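# Slide the tray's side guide snug against the paper

## Task

Push the paper tray's side guide inward until the paper stack sits squarely and flat against the tray wall across from the guide. The guide must end up latched in the closest notch, in contact or almost in contact with the stack over its entire length, without pinching it. Striking the guide may spoil the attempt. Pressing on it very hard, sliding it very quickly, or pushing the stack sideways out beyond the tray's walls makes the attempt fail.

## Robot and tools

Robot: two arms, left_arm and right_arm, each ending in a five-joint-style dexterous hand. right_arm has a right hand and left_arm a mirrored left hand. Each hand has index, middle and ring fingers plus a thumb, with rubber caps on the last 3 cm of each digit. A rigid mast sticks out at the wrist on the palm side and can hit things.

Frames. Scene frame: origin at table-top height midway between the arms, +x out over the table, +y toward left_arm, +z up. Arm bases sit at about (-0.026, +0.369, 0) m for left_arm and (-0.049, -0.370, 0) m for right_arm. Every hand pose, velocity, target and offset for an arm is expressed in that arm's own base frame. Hand point axes (right hand): +z runs along the straight fingers toward the tips, +y points out of the palm face, and +x points across the palm away from the thumb. On the left hand +x points toward the thumb. The hand point lies just past the knuckles, between the index and middle fingers; the straight fingertips reach about 0.12 m beyond it.

Row layout. Both execute_actions and move use a row of 48 numbers, each in [-1, 1], and always cover both arms. The order is: left_arm dx, dy, dz, rx, ry, rz; then the left hand's 16 hinge numbers; then left current_limit and speed; then the same 24 numbers for right_arm. The six pose numbers are an offset, not a pose. They are measured from that arm's Hand target as it stood when the action or move began, along that arm's base axes. A value of 1.0 equals 0.6 m for dx, dy, dz and 180 degrees for rx, ry, rz, and rx, ry, rz form one rotation vector. Sending the same offset again moves the arm further, and all zeros re-requests the current Hand target. The 16 hinge numbers are absolute goal angles, each scaled between that hinge's two stops. Their order is index_mcp, index_abd, index_pip, index_dip, middle_mcp, middle_abd, middle_pip, middle_dip, ring_mcp, ring_abd, ring_pip, ring_dip, thumb_cmc, thumb_axl, thumb_mcp, thumb_ipl. Values toward -1 curl the fingers toward the palm. Straight positions are roughly +0.75 for mcp, 0 for abd, +0.58 for pip, +0.70 for dip, and +0.71/+0.68/+0.23/+0.17 for the four thumb hinges. current_limit maps -1..+1 onto 0..550 mA, and speed sets how fast hinge goals move. Both start at +0.4 and -0.6. A 0 in a hand column is a real goal, not 'no change'. To leave a hand alone, send back its hand_goal, hand_current_limit and hand_speed.

execute_actions(actions, cameras): actions is a list of actions. Each action holds up to 15 rows at 1/30 s per row, and every row counts from that action's starting Hand target. A short action holds its final row. Camera images come back only for an empty list or when named in cameras.

move(target, speed, blend, stop_force, zero, blocking, cameras): drives each hand point on a straight line toward an offset target. The target is one row, or up to 15 rows that all count from the same starting Hand targets. speed is in m/s (0.002 to 3.6, default 0.25), given once or once per target. blend is a corner-rounding radius in m. stop_force is in N (3 to 120) and ends an arm's path when it feels that much resistance. zero (default true) re-zeroes the force reading before the move. blocking=false returns early but cannot be combined with stop_force. The result adds a 'move:' line saying how it ended (done, off_target, moving, held, fault), plus limits such as paced or held.

wait(seconds, 0 to 10): lets time pass while commands are held. stop: brakes a running move. zoom_image(camera, region [x0, y0, x1, y1] in pixels, up to 504 by 504): gives a closer look at the latest image from cam_high, cam_left_wrist or cam_right_wrist, each 896x504. show_instructions: shows the reference pages. zero_wrist_force(arm): re-zeroes that arm's force sensor. finished_scene: ends the attempt for good.

Results: end_effector_position (m), end_effector_quat_wxyz, and velocities, in the arm's base frame. Hand target is the last commanded pose after clipping, and the hand can rest short of it. Results also give joint positions and torques. Wrist force and torque are in the hand point axes, with a push from a surface reading as force into the arm. Per-motor hand lists are hand_goal, hand_measured, hand_current_ma and hand_state (moving, goal, blocked, overload). MOTOR HOT or fault lines also appear when they apply.

Things to avoid. Any contact force near 150 N, or joint torque at its limit (24.3 N m on the wrist joints), stops that arm for 10 s. Arms are stiff, so aiming even slightly past a firm contact can trigger a fault. Approach the guide slowly with a modest stop_force. To end a push, command the target back past the hand point. Fast motions overshoot and strike harder. Orientation commands are clipped to within 32 degrees of the current orientation. Do not let the arms or hands press on each other. Hand motors that stay at 495 mA or more for 5 s shut down, so avoid long hard squeezes. Keep paths clear of an arm's own base, and do not let the paper or any other object leave the table.

Each tool is called as name(argument=value, ...), one argument or row to a line, values as JSON.

Reference images:

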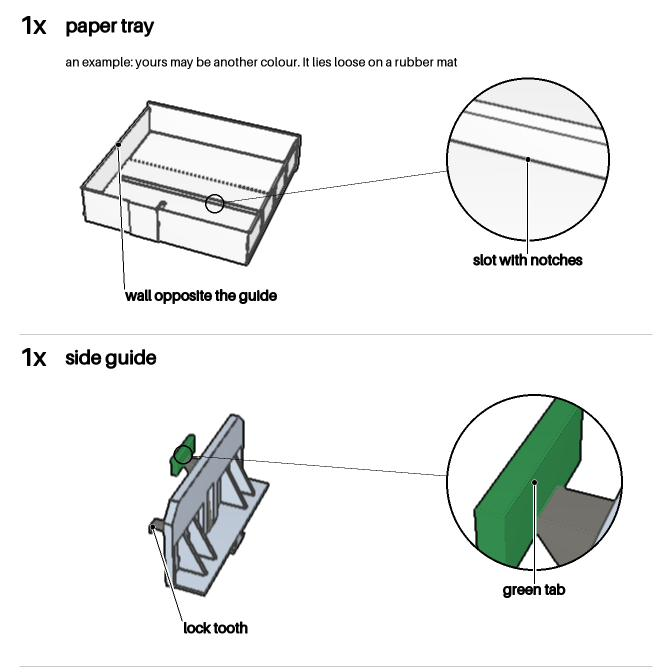

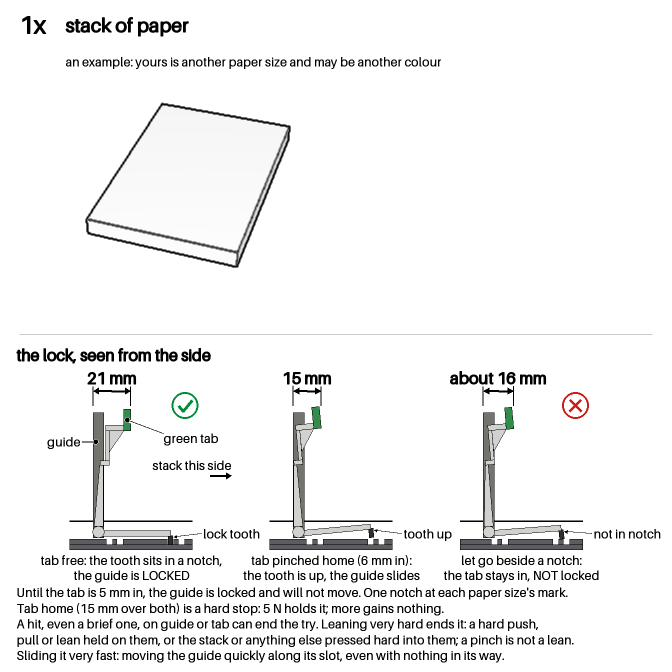

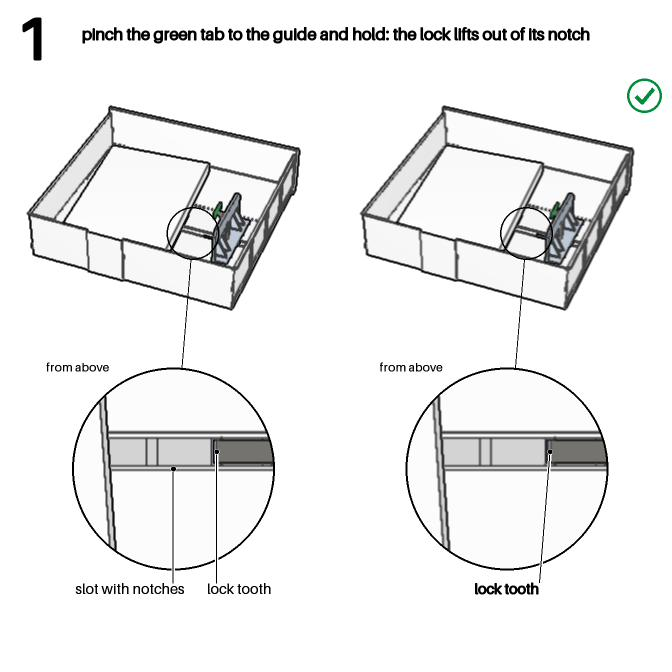

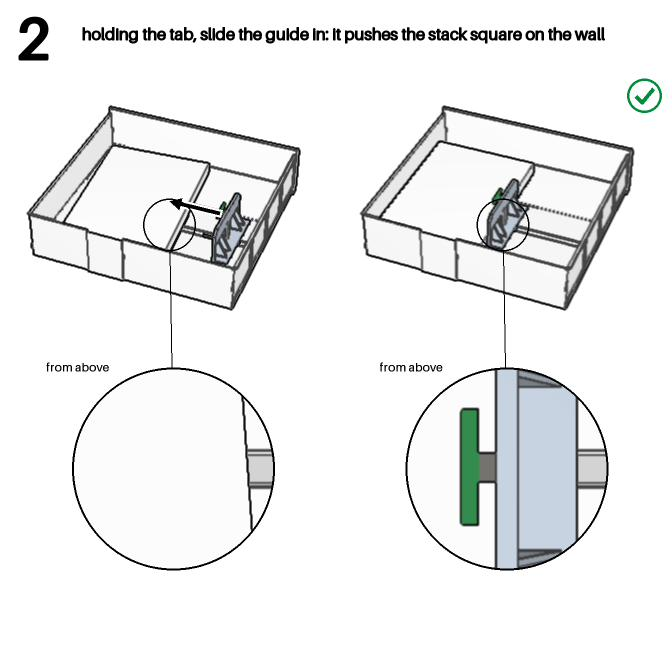

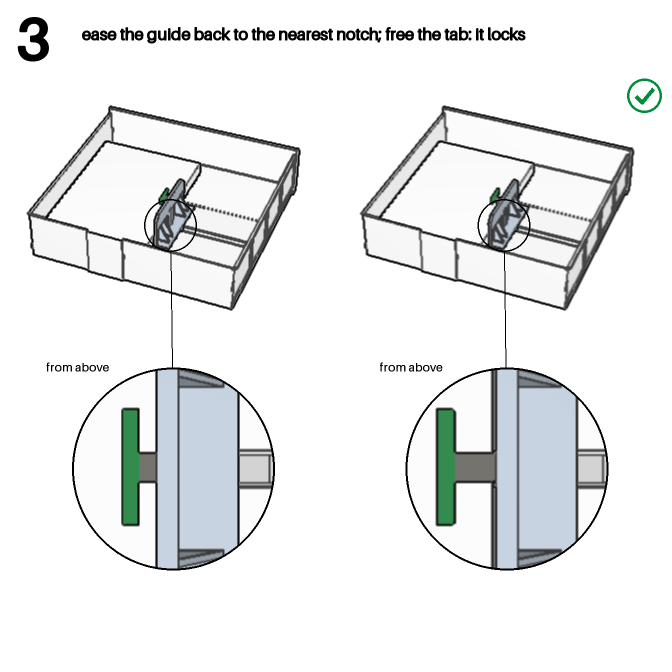

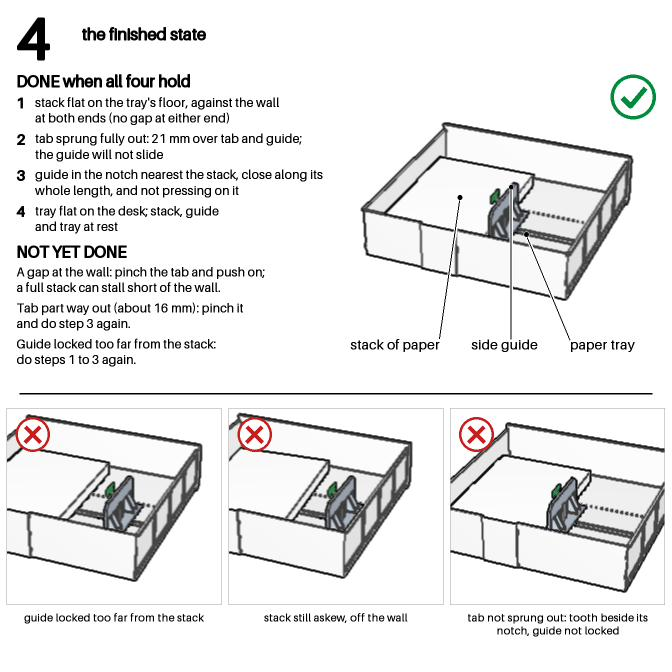

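## Session

execute_actions(
  actions=[],
)

Scene clock: 0.00 s.
left_arm: end_effector_position=(+0.8438, -0.3290, +0.1555) hand_goal=(+0.754, +0.000, +0.576, +0.696, +0.754, +0.000, +0.576, +0.696, +0.754, +0.000, +0.576, +0.696, +0.714, +0.678, +0.226, +0.168) hand_measured=(+0.754, +0.000, +0.576, +0.696, +0.754, +0.000, +0.576, +0.696, +0.754, +0.000, +0.576, +0.696, +0.714, +0.678, +0.226, +0.168) hand_current_ma=(+0, +0, +0, +0, +0, +0, +0, +0, +0, +0, +0, +0, +0, +0, +0, +0) hand_state=(goal, goal, goal, goal, goal, goal, goal, goal, goal, goal, goal, goal, goal, goal, goal, goal) hand_current_limit=0.40 hand_speed=-0.60 end_effector_quat_wxyz=(+0.279, -0.510, +0.799, -0.152) | right_arm: end_effector_position=(+0.8451, -0.3660, +0.2249) hand_goal=(+0.754, +0.000, +0.576, +0.696, +0.754, +0.000, +0.576, +0.696, +0.754, +0.000, +0.576, +0.696, +0.714, +0.678, +0.226, +0.168) hand_measured=(+0.754, +0.000, +0.576, +0.696, +0.754, +0.000, +0.576, +0.696, +0.754, +0.000, +0.576, +0.696, +0.714, +0.678, +0.226, +0.168) hand_current_ma=(+0, +0, +0, +0, +0, +0, +0, +0, +0, +0, +0, +0, +0, +0, +0, +0) hand_state=(goal, goal, goal, goal, goal, goal, goal, goal, goal, goal, goal, goal, goal, goal, goal, goal) hand_current_limit=0.40 hand_speed=-0.60 end_effector_quat_wxyz=(+0.271, +0.740, +0.601, +0.133)
Joint positions: left_arm=[2.869 -2.63 -0.609 -0.856 1.775 -2.915] | right_arm=[-0.585 -0.867 1.348 -2.66 -1.483 -0.352]
Joint velocities: within noise
Joint torques (N m): no reading
Motor temperatures (°C): left_arm=[30 29 28 31 36 38] | right_arm=[26 30 29 36 28 29]
Wrist force (N): no reading
Wrist torque (N m): no reading
Wrist force, peak (N): no reading
Hand target: left_arm +0.8438, -0.3290, +0.1555; +0.279, -0.510, +0.799, -0.152 | right_arm +0.8451, -0.3660, +0.2249; +0.271, +0.740, +0.601, +0.133

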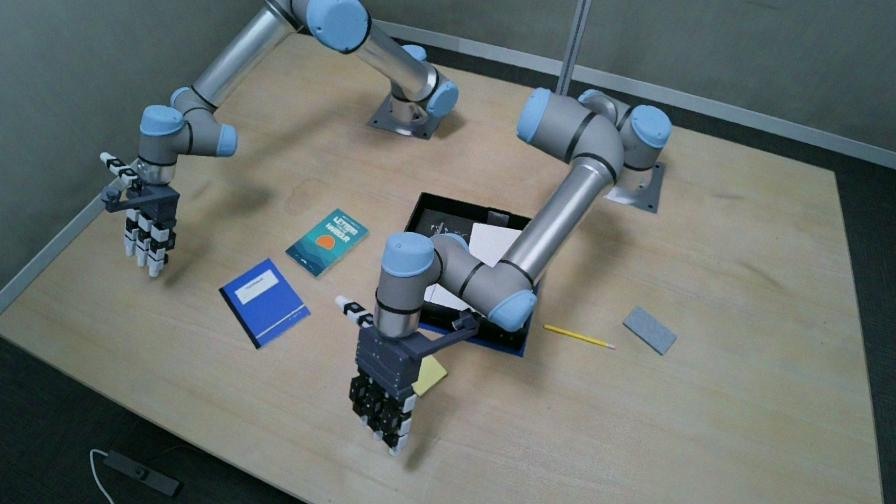

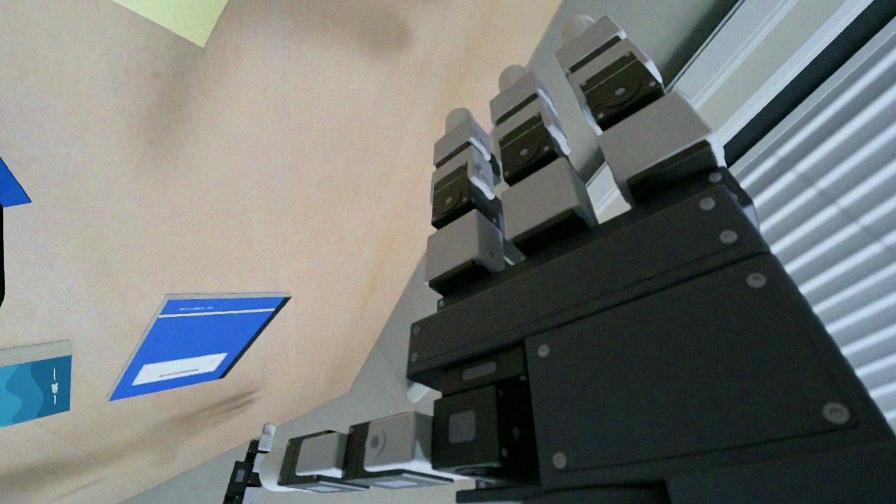

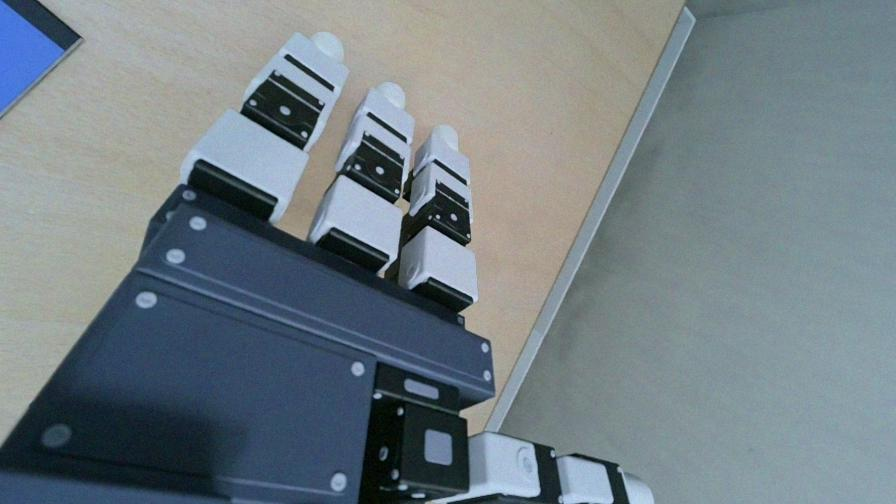

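zoom_image(
  camera="cam_high",
  region=[380, 170, 580, 370],
)

Scaled by 2.520 from the camera's 896x504 image, which has a finer 1280x720 frame.

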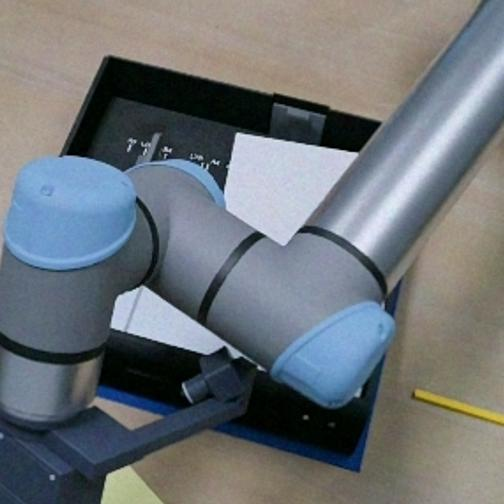

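move(
  target=[-0.1,0.8,0.15,0,0,0,0.754,0,0.576,0.696,0.754,0,0.576,0.696,0.754,0,0.576,0.696,0.714,0.678,0.226,0.168,0.4,-0.6,0,0,0,0,0,0,0.754,0,0.576,0.696,0.754,0,0.576,0.696,0.754,0,0.576,0.696,0.714,0.678,0.226,0.168,0.4,-0.6],
  cameras=["cam_high"],
)

zoom_image(
  camera="cam_high",
  region=[390, 180, 570, 360],
)

Scene clock: 15.50 s.
left_arm: end_effector_position=(+0.7838, +0.1507, +0.2455) hand_goal=(+0.754, +0.000, +0.576, +0.696, +0.754, +0.000, +0.576, +0.696, +0.754, +0.000, +0.576, +0.696, +0.714, +0.678, +0.226, +0.168) hand_measured=(+0.750, +0.000, +0.576, +0.696, +0.750, +0.000, +0.576, +0.696, +0.750, +0.000, +0.576, +0.696, +0.712, +0.678, +0.224, +0.168) hand_current_ma=(-15, +0, +2, +0, -14, +0, +2, +0, -18, +0, +2, +0, -10, -3, -6, -1) hand_state=(goal, goal, goal, goal, goal, goal, goal, goal, goal, goal, goal, goal, goal, goal, goal, goal) hand_current_limit=0.40 hand_speed=-0.60 end_effector_quat_wxyz=(+0.279, -0.510, +0.799, -0.152) | right_arm: end_effector_position=(+0.8451, -0.3660, +0.2249) hand_goal=(+0.754, +0.000, +0.576, +0.696, +0.754, +0.000, +0.576, +0.696, +0.754, +0.000, +0.576, +0.696, +0.714, +0.678, +0.226, +0.168) hand_measured=(+0.756, +0.000, +0.576, +0.696, +0.756, +0.000, +0.576, +0.696, +0.756, +0.000, +0.576, +0.696, +0.716, +0.678, +0.224, +0.168) hand_current_ma=(+2, +0, +1, +0, +2, +0, +1, +0, +2, +0, +1, +0, +3, -1, -2, +0) hand_state=(goal, goal, goal, goal, goal, goal, goal, goal, goal, goal, goal, goal, goal, goal, goal, goal) hand_current_limit=0.40 hand_speed=-0.60 end_effector_quat_wxyz=(+0.271, +0.740, +0.601, +0.133)
Joint positions: left_arm=[3.499 -2.2 -1.16 -0.726 1.4 -2.406] | right_arm=[-0.585 -0.867 1.348 -2.66 -1.483 -0.352]
Joint torques (N m): left_arm=[11.07 39.94 31.7 1.35 -1.52 1.97] | right_arm=[-1.26 -54.46 -21.89 -2.96 -0.07 -0.21]
Wrist force (N): left_arm=[0.1 -0.1 -0.1] | right_arm=[0.1 0.0 0.2]
Wrist torque (N m): left_arm=[-0.01 -0.03 -0.05] | right_arm=[-0.01 -0.03 0.01]
Wrist force, peak (N): left_arm=[1.5 -0.6 -0.1] | right_arm=[-0.1 0.1 0.7]
Hand target: left_arm +0.7838, +0.1510, +0.2455; +0.279, -0.510, +0.799, -0.152 | right_arm +0.8451, -0.3660, +0.2249; +0.271, +0.740, +0.601, +0.133
Off the commanded pose: left_arm 0.000 m, 0 deg | right_arm 0.000 m, 0 deg.
move: done
Images, in order (width x height): cam_high 896x504.

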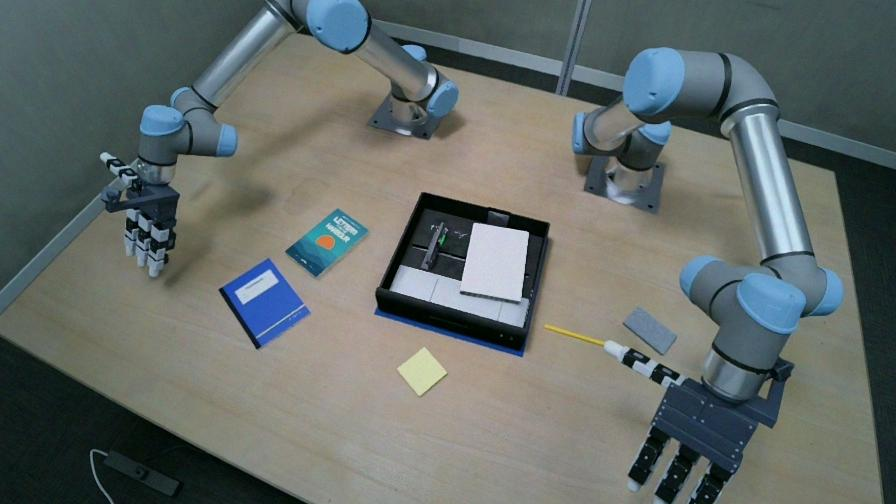

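Scaled by 2.800 from the camera's 896x504 image, which has a finer 1280x720 frame.

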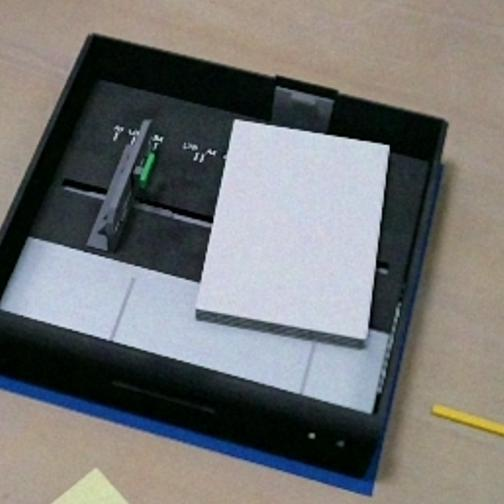

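move(
  target=[0,0,0,0,0,0,0.754,0,0.576,0.696,0.754,0,0.576,0.696,0.754,0,0.576,0.696,0.714,0.678,0.226,0.168,0.4,-0.6,-0.3,0.6,0.3,0.0588,0.1867,0.0785,0.754,0,0.576,0.696,0.754,0,0.576,0.696,0.754,0,0.576,0.696,0.714,0.678,0.226,0.168,0.4,-0.6],
)

move(
  target=[0,0,0,0,0,0,0.754,0,0.576,0.696,0.754,0,0.576,0.696,0.754,0,0.576,0.696,0.714,0.678,0.226,0.168,0.4,-0.6,-0.1208,0.4493,-0.192,0,0,0,0.754,0,0.576,0.696,0.754,0,0.576,0.696,0.754,0,0.576,0.696,0.714,0.678,0.226,0.168,0.4,-0.6],
  cameras=["cam_high","cam_right_wrist"],
)

Scene clock: 120.67 s.
left_arm: end_effector_position=(+0.7838, +0.1510, +0.2455) hand_goal=(+0.754, +0.000, +0.576, +0.696, +0.754, +0.000, +0.576, +0.696, +0.754, +0.000, +0.576, +0.696, +0.714, +0.678, +0.226, +0.168) hand_measured=(+0.750, +0.000, +0.576, +0.696, +0.750, +0.000, +0.576, +0.696, +0.750, +0.000, +0.576, +0.696, +0.712, +0.678, +0.224, +0.168) hand_current_ma=(-15, +0, +2, +0, -14, +0, +2, +0, -18, +0, +2, +0, -10, -3, -6, -1) hand_state=(goal, goal, goal, goal, goal, goal, goal, goal, goal, goal, goal, goal, goal, goal, goal, goal) hand_current_limit=0.40 hand_speed=-0.60 end_effector_quat_wxyz=(+0.279, -0.510, +0.799, -0.152) | right_arm: end_effector_position=(+0.6651, -0.0061, +0.4049) hand_goal=(+0.754, +0.000, +0.576, +0.696, +0.754, +0.000, +0.576, +0.696, +0.754, +0.000, +0.576, +0.696, +0.714, +0.678, +0.226, +0.168) hand_measured=(+0.756, +0.000, +0.576, +0.696, +0.756, +0.000, +0.576, +0.696, +0.756, +0.000, +0.576, +0.696, +0.716, +0.678, +0.224, +0.168) hand_current_ma=(+1, +0, +1, +0, +1, +0, +1, +0, +1, +0, +1, +0, +3, -1, -3, +0) hand_state=(goal, goal, goal, goal, goal, goal, goal, goal, goal, goal, goal, goal, goal, goal, goal, goal) hand_current_limit=0.40 hand_speed=-0.60 end_effector_quat_wxyz=(+0.000, +0.690, +0.724, +0.000)
Joint positions: left_arm=[3.499 -2.2 -1.159 -0.727 1.4 -2.406] | right_arm=[-0.211 -1.393 1.256 -1.434 -1.571 -0.26]
Joint torques (N m): left_arm=[10.79 40.72 33.05 1.48 -1.46 1.89] | right_arm=[5.83 -24.85 -34.2 -0.63 1.04 1.02]
Wrist force (N): left_arm=[0.0 -0.1 0.1] | right_arm=[-0.1 -0.2 0.2]
Wrist torque (N m): left_arm=[-0.02 -0.01 -0.06] | right_arm=[-0.09 0.02 -0.09]
Wrist force, peak (N): left_arm=[0.3 0.5 0.1] | right_arm=[-0.8 0.4 1.1]
Hand target: left_arm +0.7838, +0.1510, +0.2455; +0.279, -0.510, +0.799, -0.152 | right_arm +0.6651, -0.0060, +0.4049; +0.000, +0.690, +0.724, +0.000
Off the commanded pose: left_arm 0.000 m, 0 deg | right_arm 0.000 m, 0 deg.
move: done

Scene clock: 122.67 s.
left_arm: end_effector_position=(+0.7838, +0.1510, +0.2455) hand_goal=(+0.754, +0.000, +0.576, +0.696, +0.754, +0.000, +0.576, +0.696, +0.754, +0.000, +0.576, +0.696, +0.714, +0.678, +0.226, +0.168) hand_measured=(+0.750, +0.000, +0.576, +0.696, +0.750, +0.000, +0.576, +0.696, +0.750, +0.000, +0.576, +0.696, +0.712, +0.678, +0.224, +0.168) hand_current_ma=(-15, +0, +2, +0, -14, +0, +2, +0, -18, +0, +2, +0, -10, -3, -6, -1) hand_state=(goal, goal, goal, goal, goal, goal, goal, goal, goal, goal, goal, goal, goal, goal, goal, goal) hand_current_limit=0.40 hand_speed=-0.60 end_effector_quat_wxyz=(+0.279, -0.510, +0.799, -0.152) | right_arm: end_effector_position=(+0.5926, +0.2634, +0.2898) hand_goal=(+0.754, +0.000, +0.576, +0.696, +0.754, +0.000, +0.576, +0.696, +0.754, +0.000, +0.576, +0.696, +0.714, +0.678, +0.226, +0.168) hand_measured=(+0.754, +0.000, +0.576, +0.696, +0.756, +0.000, +0.576, +0.696, +0.754, +0.000, +0.576, +0.696, +0.716, +0.678, +0.224, +0.168) hand_current_ma=(+1, +0, +1, +0, +1, +0, +1, +0, +1, +0, +1, +0, +2, -1, -4, +0) hand_state=(goal, goal, goal, goal, goal, goal, goal, goal, goal, goal, goal, goal, goal, goal, goal, goal) hand_current_limit=0.40 hand_speed=-0.60 end_effector_quat_wxyz=(+0.000, +0.690, +0.724, +0.000)
Joint positions: left_arm=[3.499 -2.2 -1.159 -0.727 1.4 -2.406] | right_arm=[0.276 -1.389 1.545 -1.728 -1.571 0.227]
Joint torques (N m): left_arm=[10.54 40.37 32.96 1.49 -1.52 1.78] | right_arm=[6.79 -25.36 -33.08 -4.13 -1.54 0.9]
Wrist force (N): left_arm=[0.4 0.1 0.0] | right_arm=[0.2 -0.4 0.0]
Wrist torque (N m): left_arm=[0.01 -0.05 -0.04] | right_arm=[-0.11 -0.01 -0.06]
Wrist force, peak (N): left_arm=[0.3 0.5 0.2] | right_arm=[-1.4 0.1 -0.3]
Hand target: left_arm +0.7838, +0.1510, +0.2455; +0.279, -0.510, +0.799, -0.152 | right_arm +0.5926, +0.2636, +0.2897; +0.000, +0.690, +0.724, +0.000
Off the commanded pose: left_arm 0.000 m, 0 deg | right_arm 0.000 m, 0 deg.
move: done
camera_calibration:
cam_right_wrist: T_world_to_cam=[[0.688619, -0.725121, -0.00187539, -0.187628], [-0.487253, -0.464638, 0.739389, 0.148474], [-0.537018, -0.508243, -0.673276, 0.774531], [0, 0, 0, 1]] pos_world=[0.617486, 0.326584, 0.411341]
Images, in order (width x height): cam_high 896x504, cam_right_wrist 896x504.

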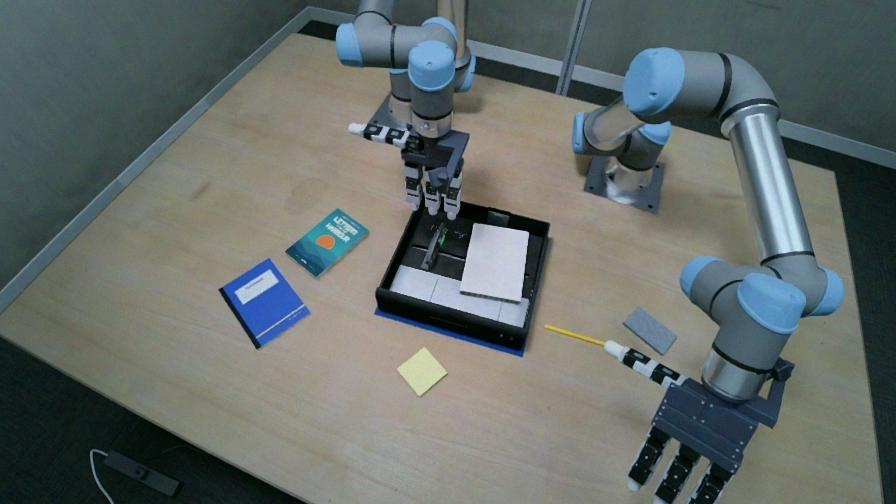

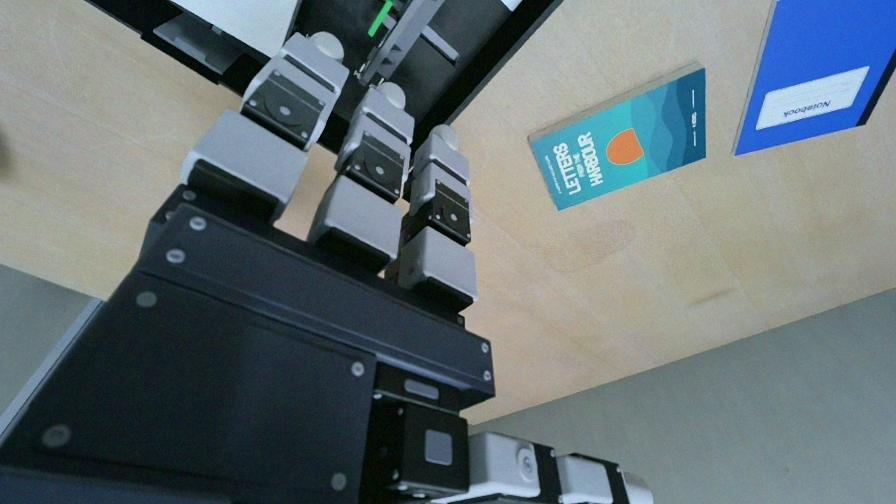

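zoom_image(
  camera="cam_high",
  region=[400, 200, 560, 340],
)

zoom_image(
  camera="cam_right_wrist",
  region=[250, 0, 550, 170],
)

Scaled by 3.150 from the camera's 896x504 image, which has a finer 1280x720 frame.

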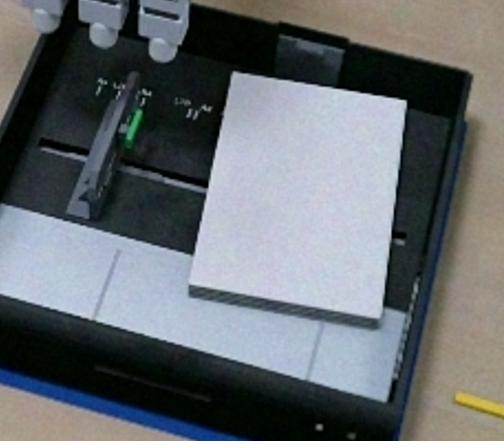

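Scaled by 1.680 from the camera's 896x504 image, which has a finer 1280x720 frame.

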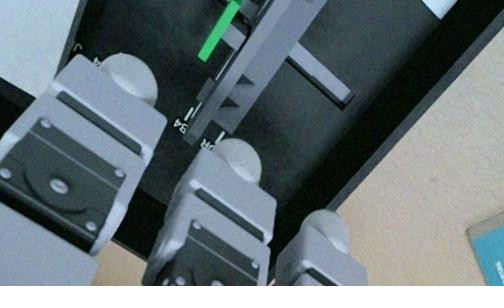

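move(
  target=[0,0,0,0,0,0,0.754,0,0.576,0.696,0.754,0,0.576,0.696,0.754,0,0.576,0.696,0.714,0.678,0.226,0.168,0.4,-0.6,-0.011,0.061,-0.05,0,0,0,0.754,0.1,0.576,0.696,0.754,0,0.576,0.696,0.754,0,-0.85,-0.65,0.714,0.678,0.226,0.168,0.4,-0.6],
  cameras=["cam_high","cam_right_wrist"],
)

zoom_image(
  camera="cam_right_wrist",
  region=[250, 0, 550, 170],
)

zoom_image(
  camera="cam_high",
  region=[390, 170, 490, 290],
)

Scene clock: 190.33 s.
left_arm: end_effector_position=(+0.7838, +0.1510, +0.2455) hand_goal=(+0.754, +0.000, +0.576, +0.696, +0.754, +0.000, +0.576, +0.696, +0.754, +0.000, +0.576, +0.696, +0.714, +0.678, +0.226, +0.168) hand_measured=(+0.750, +0.000, +0.576, +0.696, +0.750, +0.000, +0.576, +0.696, +0.750, +0.000, +0.576, +0.696, +0.712, +0.678, +0.224, +0.168) hand_current_ma=(-15, +0, +2, +0, -14, +0, +2, +0, -18, +0, +2, +0, -10, -3, -6, -1) hand_state=(goal, goal, goal, goal, goal, goal, goal, goal, goal, goal, goal, goal, goal, goal, goal, goal) hand_current_limit=0.40 hand_speed=-0.60 end_effector_quat_wxyz=(+0.279, -0.510, +0.799, -0.152) | right_arm: end_effector_position=(+0.5860, +0.3001, +0.2597) hand_goal=(+0.754, +0.100, +0.576, +0.696, +0.754, +0.000, +0.576, +0.696, +0.754, +0.000, -0.850, -0.650, +0.714, +0.678, +0.226, +0.168) hand_measured=(+0.754, +0.096, +0.576, +0.696, +0.756, +0.000, +0.576, +0.696, +0.754, +0.000, -0.844, -0.648, +0.716, +0.678, +0.224, +0.168) hand_current_ma=(+1, -3, +1, +0, +1, +0, +1, +0, +1, +0, +10, +3, +2, -1, -4, +0) hand_state=(goal, goal, goal, goal, goal, goal, goal, goal, goal, goal, goal, goal, goal, goal, goal, goal) hand_current_limit=0.40 hand_speed=-0.60 end_effector_quat_wxyz=(+0.000, +0.690, +0.724, +0.000)
Joint positions: left_arm=[3.499 -2.2 -1.159 -0.727 1.4 -2.406] | right_arm=[0.341 -1.344 1.569 -1.796 -1.571 0.292]
Joint torques (N m): left_arm=[10.58 41.32 32.91 1.54 -1.13 1.72] | right_arm=[5.29 -25.97 -17.26 -4.3 -1.55 1.15]
Wrist force (N): left_arm=[0.1 0.2 -0.2] | right_arm=[0.0 -0.2 0.3]
Wrist torque (N m): left_arm=[0.04 -0.03 -0.06] | right_arm=[-0.09 0.02 -0.07]
Wrist force, peak (N): left_arm=[0.5 -0.4 0.0] | right_arm=[0.4 -0.5 0.7]
Hand target: left_arm +0.7838, +0.1510, +0.2455; +0.279, -0.510, +0.799, -0.152 | right_arm +0.5860, +0.3002, +0.2597; +0.000, +0.690, +0.724, +0.000
Off the commanded pose: left_arm 0.000 m, 0 deg | right_arm 0.000 m, 0 deg.
move: done
camera_calibration:
cam_right_wrist: T_world_to_cam=[[0.68855, -0.725187, -0.00177102, -0.156501], [-0.48739, -0.464572, 0.73934, 0.18457], [-0.536983, -0.508209, -0.67333, 0.769427], [0, 0, 0, 1]] pos_world=[0.610885, 0.363284, 0.381341]
Images, in order (width x height): cam_high 896x504, cam_right_wrist 896x504.

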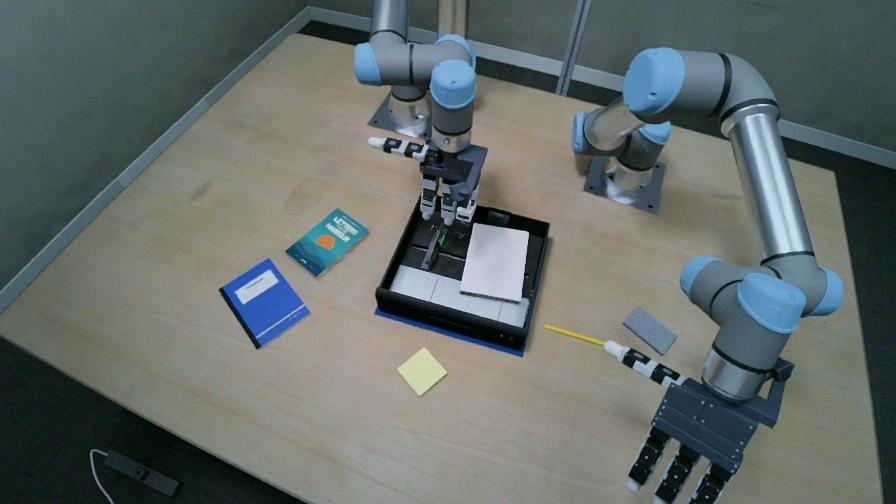

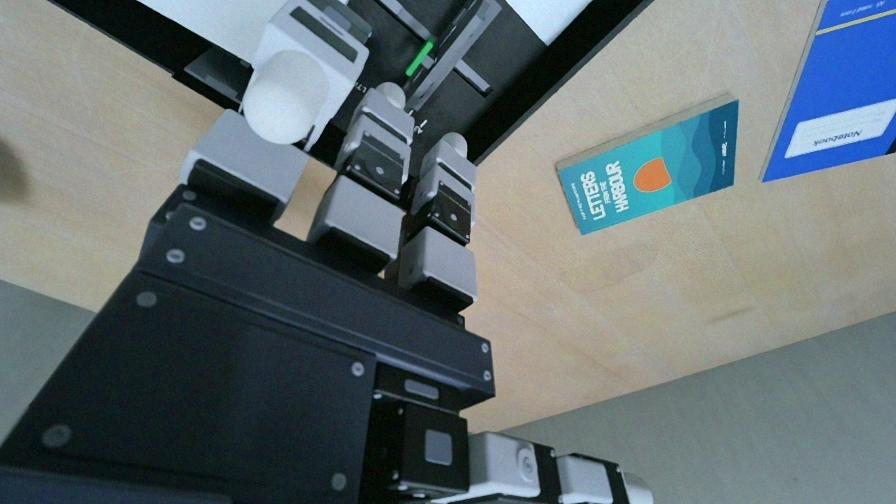

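Scaled by 1.680 from the camera's 896x504 image, which has a finer 1280x720 frame.

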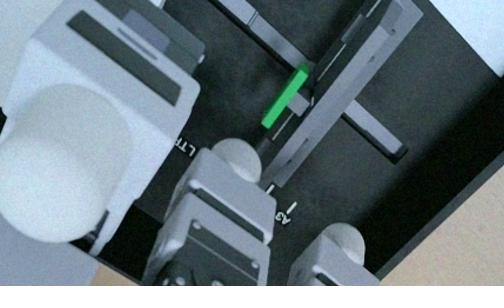

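Scaled by 4.200 from the camera's 896x504 image, which has a finer 1280x720 frame.

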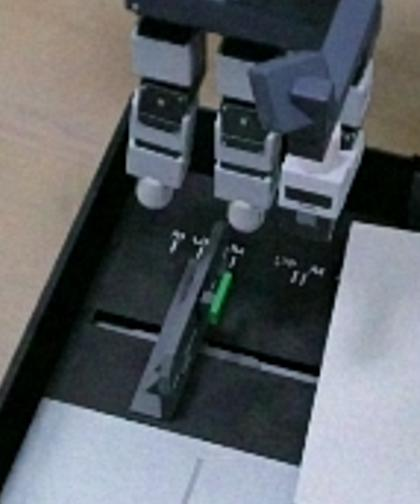

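move(
  target=[0,0,0,0,0,0,0.754,0,0.576,0.696,0.754,0,0.576,0.696,0.754,0,0.576,0.696,0.714,0.678,0.226,0.168,0.4,-0.6,0.0167,0.005,-0.05,0,0,0,0.754,0.1,0.576,0.696,0.754,-0.05,0.576,0.696,0.754,0,-0.85,-0.65,0.714,0.678,0.226,0.168,0.4,-0.6],
  cameras=["cam_high","cam_right_wrist"],
)

zoom_image(
  camera="cam_right_wrist",
  region=[340, 0, 500, 170],
)

zoom_image(
  camera="cam_high",
  region=[400, 190, 480, 290],
)

Scene clock: 210.47 s.
left_arm: end_effector_position=(+0.7838, +0.1510, +0.2455) hand_goal=(+0.754, +0.000, +0.576, +0.696, +0.754, +0.000, +0.576, +0.696, +0.754, +0.000, +0.576, +0.696, +0.714, +0.678, +0.226, +0.168) hand_measured=(+0.750, +0.000, +0.576, +0.696, +0.750, +0.000, +0.576, +0.696, +0.750, +0.000, +0.576, +0.696, +0.712, +0.678, +0.224, +0.168) hand_current_ma=(-15, +0, +2, +0, -14, +0, +2, +0, -18, +0, +2, +0, -10, -3, -6, -1) hand_state=(goal, goal, goal, goal, goal, goal, goal, goal, goal, goal, goal, goal, goal, goal, goal, goal) hand_current_limit=0.40 hand_speed=-0.60 end_effector_quat_wxyz=(+0.279, -0.510, +0.799, -0.152) | right_arm: end_effector_position=(+0.5959, +0.3031, +0.2299) hand_goal=(+0.754, +0.100, +0.576, +0.696, +0.754, -0.050, +0.576, +0.696, +0.754, +0.000, -0.850, -0.650, +0.714, +0.678, +0.226, +0.168) hand_measured=(+0.754, +0.096, +0.576, +0.696, +0.756, -0.046, +0.576, +0.696, +0.754, +0.000, -0.844, -0.648, +0.716, +0.678, +0.224, +0.168) hand_current_ma=(+1, -3, +1, +0, +1, +3, +1, +0, +1, +0, +10, +3, +2, -1, -4, +0) hand_state=(goal, goal, goal, goal, goal, goal, goal, goal, goal, goal, goal, goal, goal, goal, goal, goal) hand_current_limit=0.40 hand_speed=-0.60 end_effector_quat_wxyz=(+0.000, +0.690, +0.724, +0.000)
Joint positions: left_arm=[3.499 -2.2 -1.159 -0.727 1.4 -2.406] | right_arm=[0.34 -1.303 1.595 -1.863 -1.571 0.291]
Joint torques (N m): left_arm=[10.06 40.15 31.3 1.48 -1.34 1.77] | right_arm=[-8.76 -28.39 -15.02 -4.4 -0.22 -1.51]
Wrist force (N): left_arm=[0.4 0.2 0.1] | right_arm=[-0.1 -0.4 0.0]
Wrist torque (N m): left_arm=[0.01 -0.06 -0.03] | right_arm=[-0.09 0.03 -0.04]
Wrist force, peak (N): left_arm=[0.7 0.2 0.0] | right_arm=[-0.4 -0.6 0.4]
Hand target: left_arm +0.7838, +0.1510, +0.2455; +0.279, -0.510, +0.799, -0.152 | right_arm +0.5960, +0.3032, +0.2297; +0.000, +0.690, +0.724, +0.000
Off the commanded pose: left_arm 0.000 m, 0 deg | right_arm 0.000 m, 0 deg.
move: done
camera_calibration:
cam_right_wrist: T_world_to_cam=[[0.688549, -0.725187, -0.00177147, -0.161264], [-0.48735, -0.464535, 0.73939, 0.212888], [-0.537019, -0.508243, -0.673275, 0.756205], [0, 0, 0, 1]] pos_world=[0.620885, 0.366284, 0.351441]
Images, in order (width x height): cam_high 896x504, cam_right_wrist 896x504.

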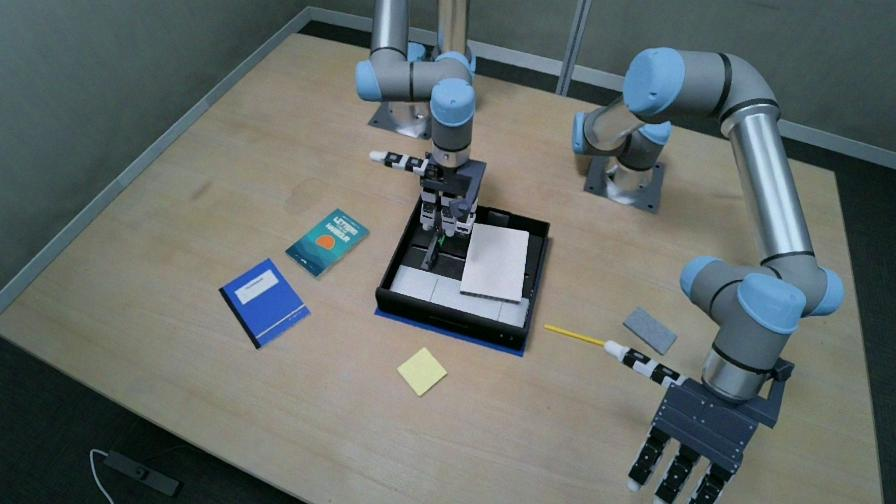

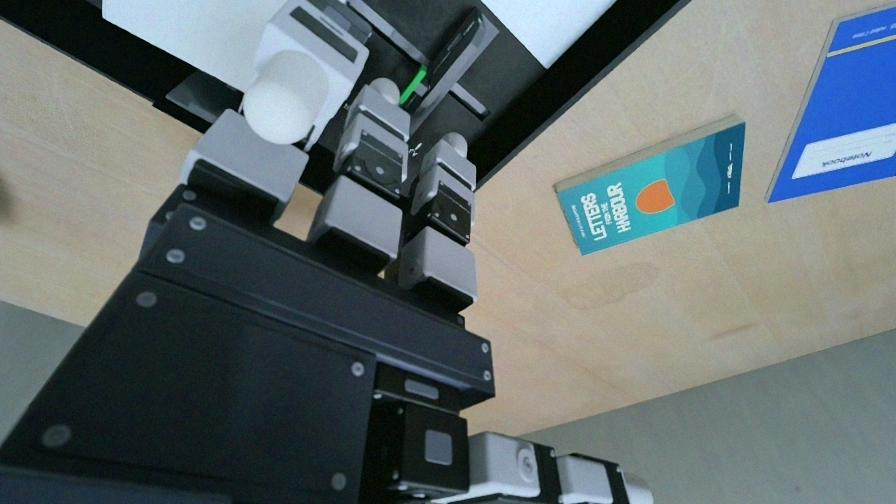

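Scaled by 2.965 from the camera's 896x504 image, which has a finer 1280x720 frame.

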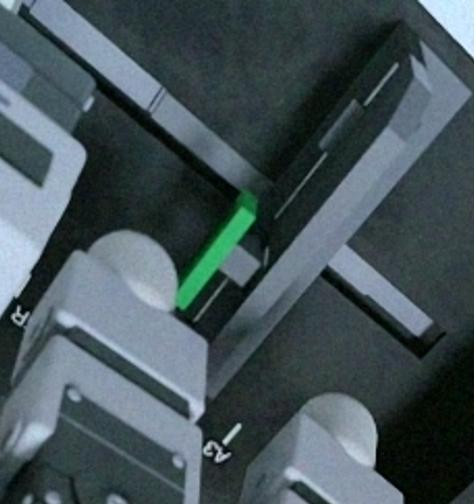

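Scaled by 5.040 from the camera's 896x504 image, which has a finer 1280x720 frame.

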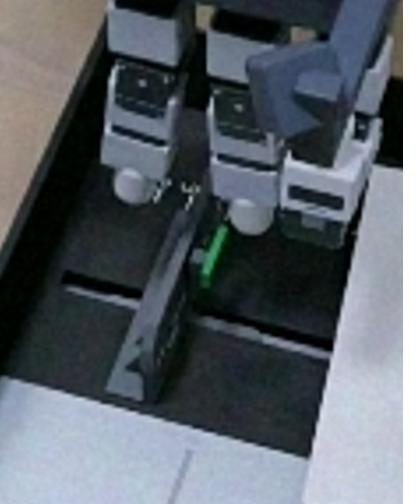

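move(
  target=[0,0,0,0,0,0,0.754,0,0.576,0.696,0.754,0,0.576,0.696,0.754,0,0.576,0.696,0.714,0.678,0.226,0.168,0.4,-0.6,-0.002,0.005,-0.05,0,0,0,0.754,0.1,0.576,0.696,0.754,-0.05,0.576,0.696,0.754,0,-0.85,-0.65,0.714,0.678,0.226,0.168,0.4,-0.6],
  cameras=["cam_high","cam_right_wrist"],
  speed=0.08,
  stop_force=6,
)

zoom_image(
  camera="cam_right_wrist",
  region=[340, 0, 500, 170],
)

zoom_image(
  camera="cam_high",
  region=[400, 190, 480, 290],
)

Scene clock: 235.33 s.
left_arm: end_effector_position=(+0.7838, +0.1510, +0.2455) hand_goal=(+0.754, +0.000, +0.576, +0.696, +0.754, +0.000, +0.576, +0.696, +0.754, +0.000, +0.576, +0.696, +0.714, +0.678, +0.226, +0.168) hand_measured=(+0.750, +0.000, +0.576, +0.696, +0.750, +0.000, +0.576, +0.696, +0.750, +0.000, +0.576, +0.696, +0.712, +0.678, +0.224, +0.168) hand_current_ma=(-15, +0, +2, +0, -14, +0, +2, +0, -18, +0, +2, +0, -10, -3, -6, -1) hand_state=(goal, goal, goal, goal, goal, goal, goal, goal, goal, goal, goal, goal, goal, goal, goal, goal) hand_current_limit=0.40 hand_speed=-0.60 end_effector_quat_wxyz=(+0.279, -0.510, +0.799, -0.152) | right_arm: end_effector_position=(+0.5948, +0.3062, +0.1997) hand_goal=(+0.754, +0.100, +0.576, +0.696, +0.754, -0.050, +0.576, +0.696, +0.754, +0.000, -0.850, -0.650, +0.714, +0.678, +0.226, +0.168) hand_measured=(+0.754, +0.096, +0.576, +0.696, +0.756, -0.046, +0.576, +0.696, +0.754, +0.000, -0.844, -0.648, +0.716, +0.678, +0.224, +0.168) hand_current_ma=(+1, -3, +1, +0, +1, +3, +1, +0, +1, +0, +10, +3, +2, -1, -4, +0) hand_state=(goal, goal, goal, goal, goal, goal, goal, goal, goal, goal, goal, goal, goal, goal, goal, goal) hand_current_limit=0.40 hand_speed=-0.60 end_effector_quat_wxyz=(+0.000, +0.690, +0.724, +0.000)
Joint positions: left_arm=[3.499 -2.2 -1.159 -0.727 1.4 -2.406] | right_arm=[0.345 -1.278 1.644 -1.937 -1.571 0.296]
Joint torques (N m): left_arm=[10.09 40.67 32.26 1.62 -1.11 1.76] | right_arm=[5.54 -28.76 -14.3 -4.35 -1.24 1.12]
Wrist force (N): left_arm=[0.2 0.0 -0.3] | right_arm=[-0.2 -0.2 0.2]
Wrist torque (N m): left_arm=[0.02 -0.04 -0.05] | right_arm=[-0.08 0.03 -0.09]
Wrist force, peak (N): left_arm=[0.3 0.4 -0.4] | right_arm=[-0.3 -0.6 0.2]
Hand target: left_arm +0.7838, +0.1510, +0.2455; +0.279, -0.510, +0.799, -0.152 | right_arm +0.5948, +0.3062, +0.1997; +0.000, +0.690, +0.724, +0.000
Off the commanded pose: left_arm 0.000 m, 0 deg | right_arm 0.000 m, 0 deg.
move: done
camera_calibration:
cam_right_wrist: T_world_to_cam=[[0.68855, -0.725187, -0.00177102, -0.158243], [-0.48739, -0.464572, 0.73934, 0.236053], [-0.536983, -0.508209, -0.67333, 0.736853], [0, 0, 0, 1]] pos_world=[0.619685, 0.369384, 0.321341]
Images, in order (width x height): cam_high 896x504, cam_right_wrist 896x504.

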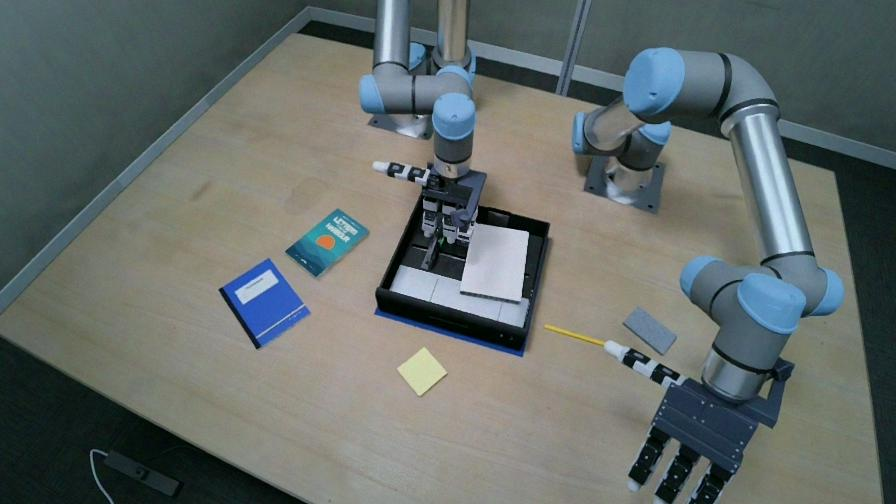

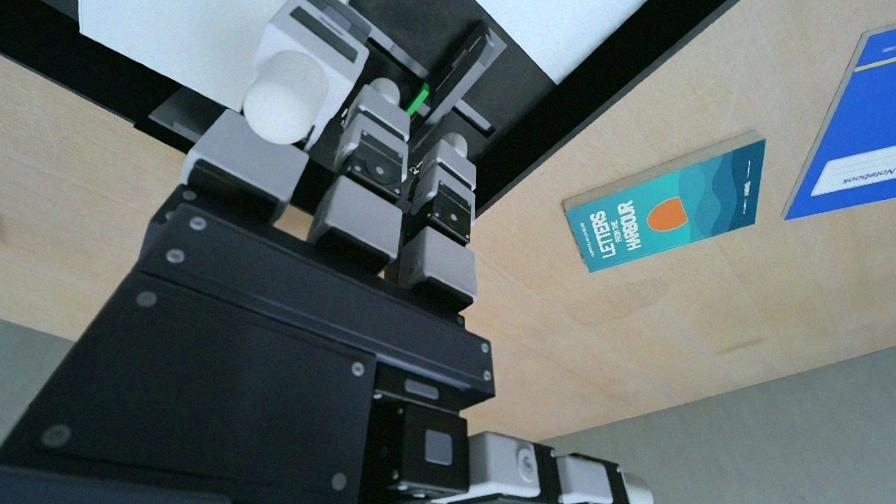

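Scaled by 2.965 from the camera's 896x504 image, which has a finer 1280x720 frame.

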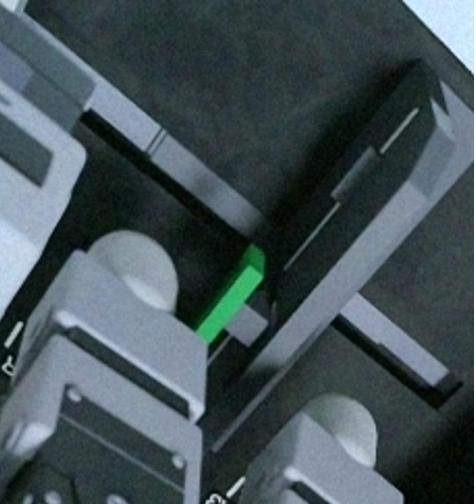

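Scaled by 5.040 from the camera's 896x504 image, which has a finer 1280x720 frame.

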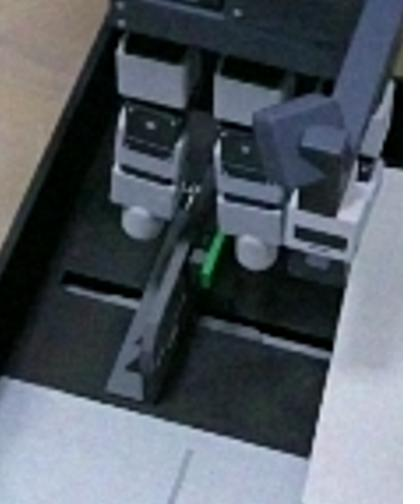

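move(
  target=[0,0,0,0,0,0,0.754,0,0.576,0.696,0.754,0,0.576,0.696,0.754,0,0.576,0.696,0.714,0.678,0.226,0.168,0.4,-0.6,-0.0067,-0.01,-0.015,0,0,0.011,0.754,0.1,0.576,0.696,0.754,-0.05,0.576,0.696,0.754,0,-0.85,-0.65,0.714,0.678,0.226,0.168,0.4,-0.6],
  cameras=["cam_high","cam_right_wrist"],
  speed=0.06,
)

zoom_image(
  camera="cam_right_wrist",
  region=[350, 30, 490, 180],
)

zoom_image(
  camera="cam_high",
  region=[410, 205, 480, 285],
)

Scene clock: 263.43 s.
left_arm: end_effector_position=(+0.7838, +0.1510, +0.2455) hand_goal=(+0.754, +0.000, +0.576, +0.696, +0.754, +0.000, +0.576, +0.696, +0.754, +0.000, +0.576, +0.696, +0.714, +0.678, +0.226, +0.168) hand_measured=(+0.750, +0.000, +0.576, +0.696, +0.750, +0.000, +0.576, +0.696, +0.750, +0.000, +0.576, +0.696, +0.712, +0.678, +0.224, +0.168) hand_current_ma=(-15, +0, +2, +0, -14, +0, +2, +0, -18, +0, +2, +0, -10, -3, -6, -1) hand_state=(goal, goal, goal, goal, goal, goal, goal, goal, goal, goal, goal, goal, goal, goal, goal, goal) hand_current_limit=0.40 hand_speed=-0.60 end_effector_quat_wxyz=(+0.279, -0.510, +0.799, -0.152) | right_arm: end_effector_position=(+0.5908, +0.3002, +0.1908) hand_goal=(+0.754, +0.100, +0.576, +0.696, +0.754, -0.050, +0.576, +0.696, +0.754, +0.000, -0.850, -0.650, +0.714, +0.678, +0.226, +0.168) hand_measured=(+0.754, +0.096, +0.576, +0.696, +0.754, -0.048, +0.576, +0.696, +0.754, +0.000, -0.844, -0.648, +0.716, +0.678, +0.224, +0.168) hand_current_ma=(+1, -3, +1, +0, +1, +1, +1, +0, +1, +0, +10, +3, +2, -1, -4, +0) hand_state=(goal, goal, goal, goal, goal, goal, goal, goal, goal, goal, goal, goal, goal, goal, goal, goal) hand_current_limit=0.40 hand_speed=-0.60 end_effector_quat_wxyz=(+0.000, +0.677, +0.736, +0.000)
Joint positions: left_arm=[3.499 -2.2 -1.159 -0.727 1.4 -2.406] | right_arm=[0.334 -1.29 1.684 -1.965 -1.571 0.25]
Joint torques (N m): left_arm=[10.01 40.69 32.51 1.4 -1.07 1.56] | right_arm=[-8.13 -46.25 -13.12 -4.28 0.53 -1.59]
Wrist force (N): left_arm=[0.1 -0.1 0.1] | right_arm=[0.0 -0.2 0.1]
Wrist torque (N m): left_arm=[-0.03 -0.01 -0.05] | right_arm=[-0.08 0.05 0.00]
Wrist force, peak (N): left_arm=[0.6 0.2 0.1] | right_arm=[-0.3 -0.6 0.4]
Hand target: left_arm +0.7838, +0.1510, +0.2455; +0.279, -0.510, +0.799, -0.152 | right_arm +0.5908, +0.3002, +0.1907; +0.000, +0.677, +0.736, +0.000
Off the commanded pose: left_arm 0.000 m, 0 deg | right_arm 0.000 m, 0 deg.
move: done
camera_calibration:
cam_right_wrist: T_world_to_cam=[[0.712972, -0.70119, -0.00166713, -0.18157], [-0.471174, -0.480849, 0.739445, 0.233263], [-0.519293, -0.526418, -0.673215, 0.720615], [0, 0, 0, 1]] pos_world=[0.613572, 0.364193, 0.312341]
Images, in order (width x height): cam_high 896x504, cam_right_wrist 896x504.

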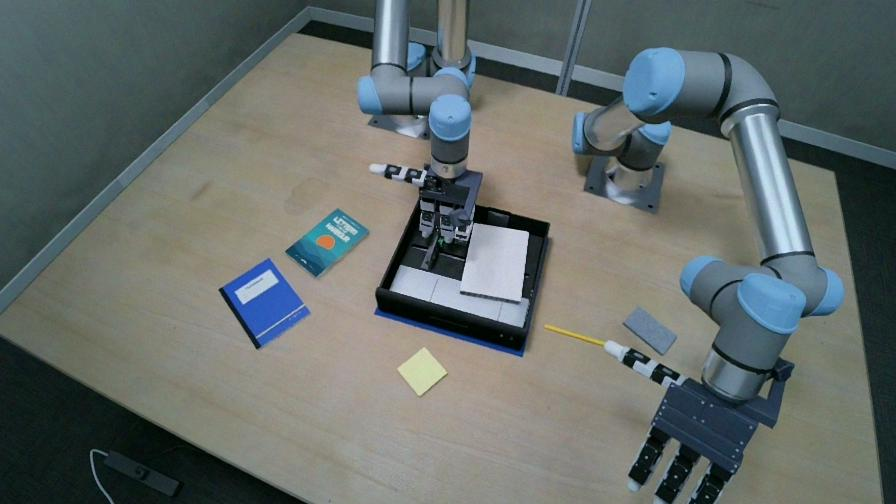

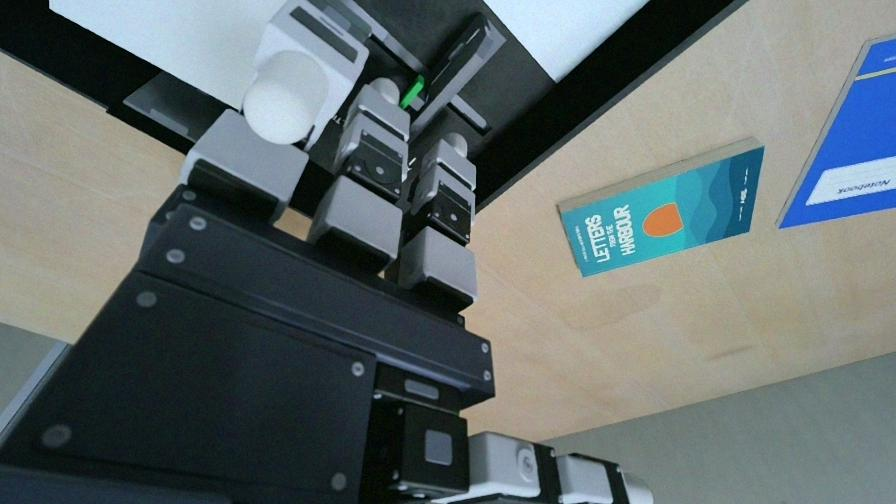

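Scaled by 3.360 from the camera's 896x504 image, which has a finer 1280x720 frame.

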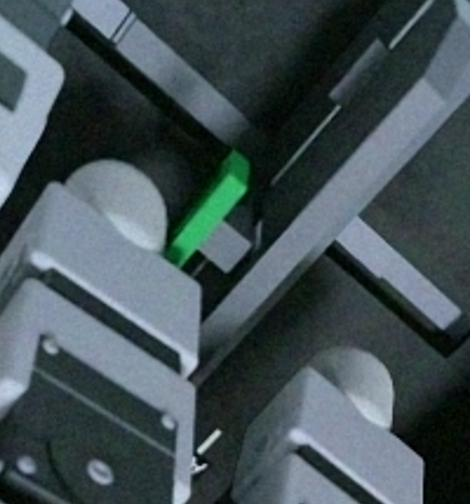

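Scaled by 6.300 from the camera's 896x504 image, which has a finer 1280x720 frame.

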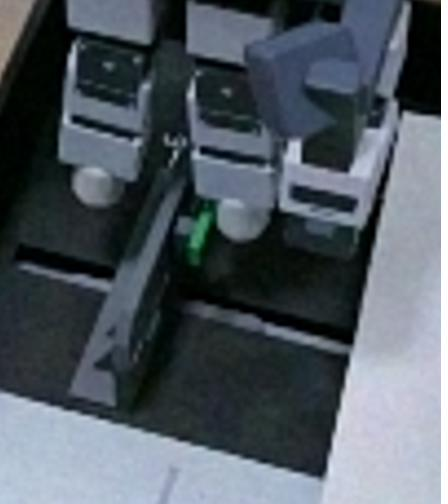

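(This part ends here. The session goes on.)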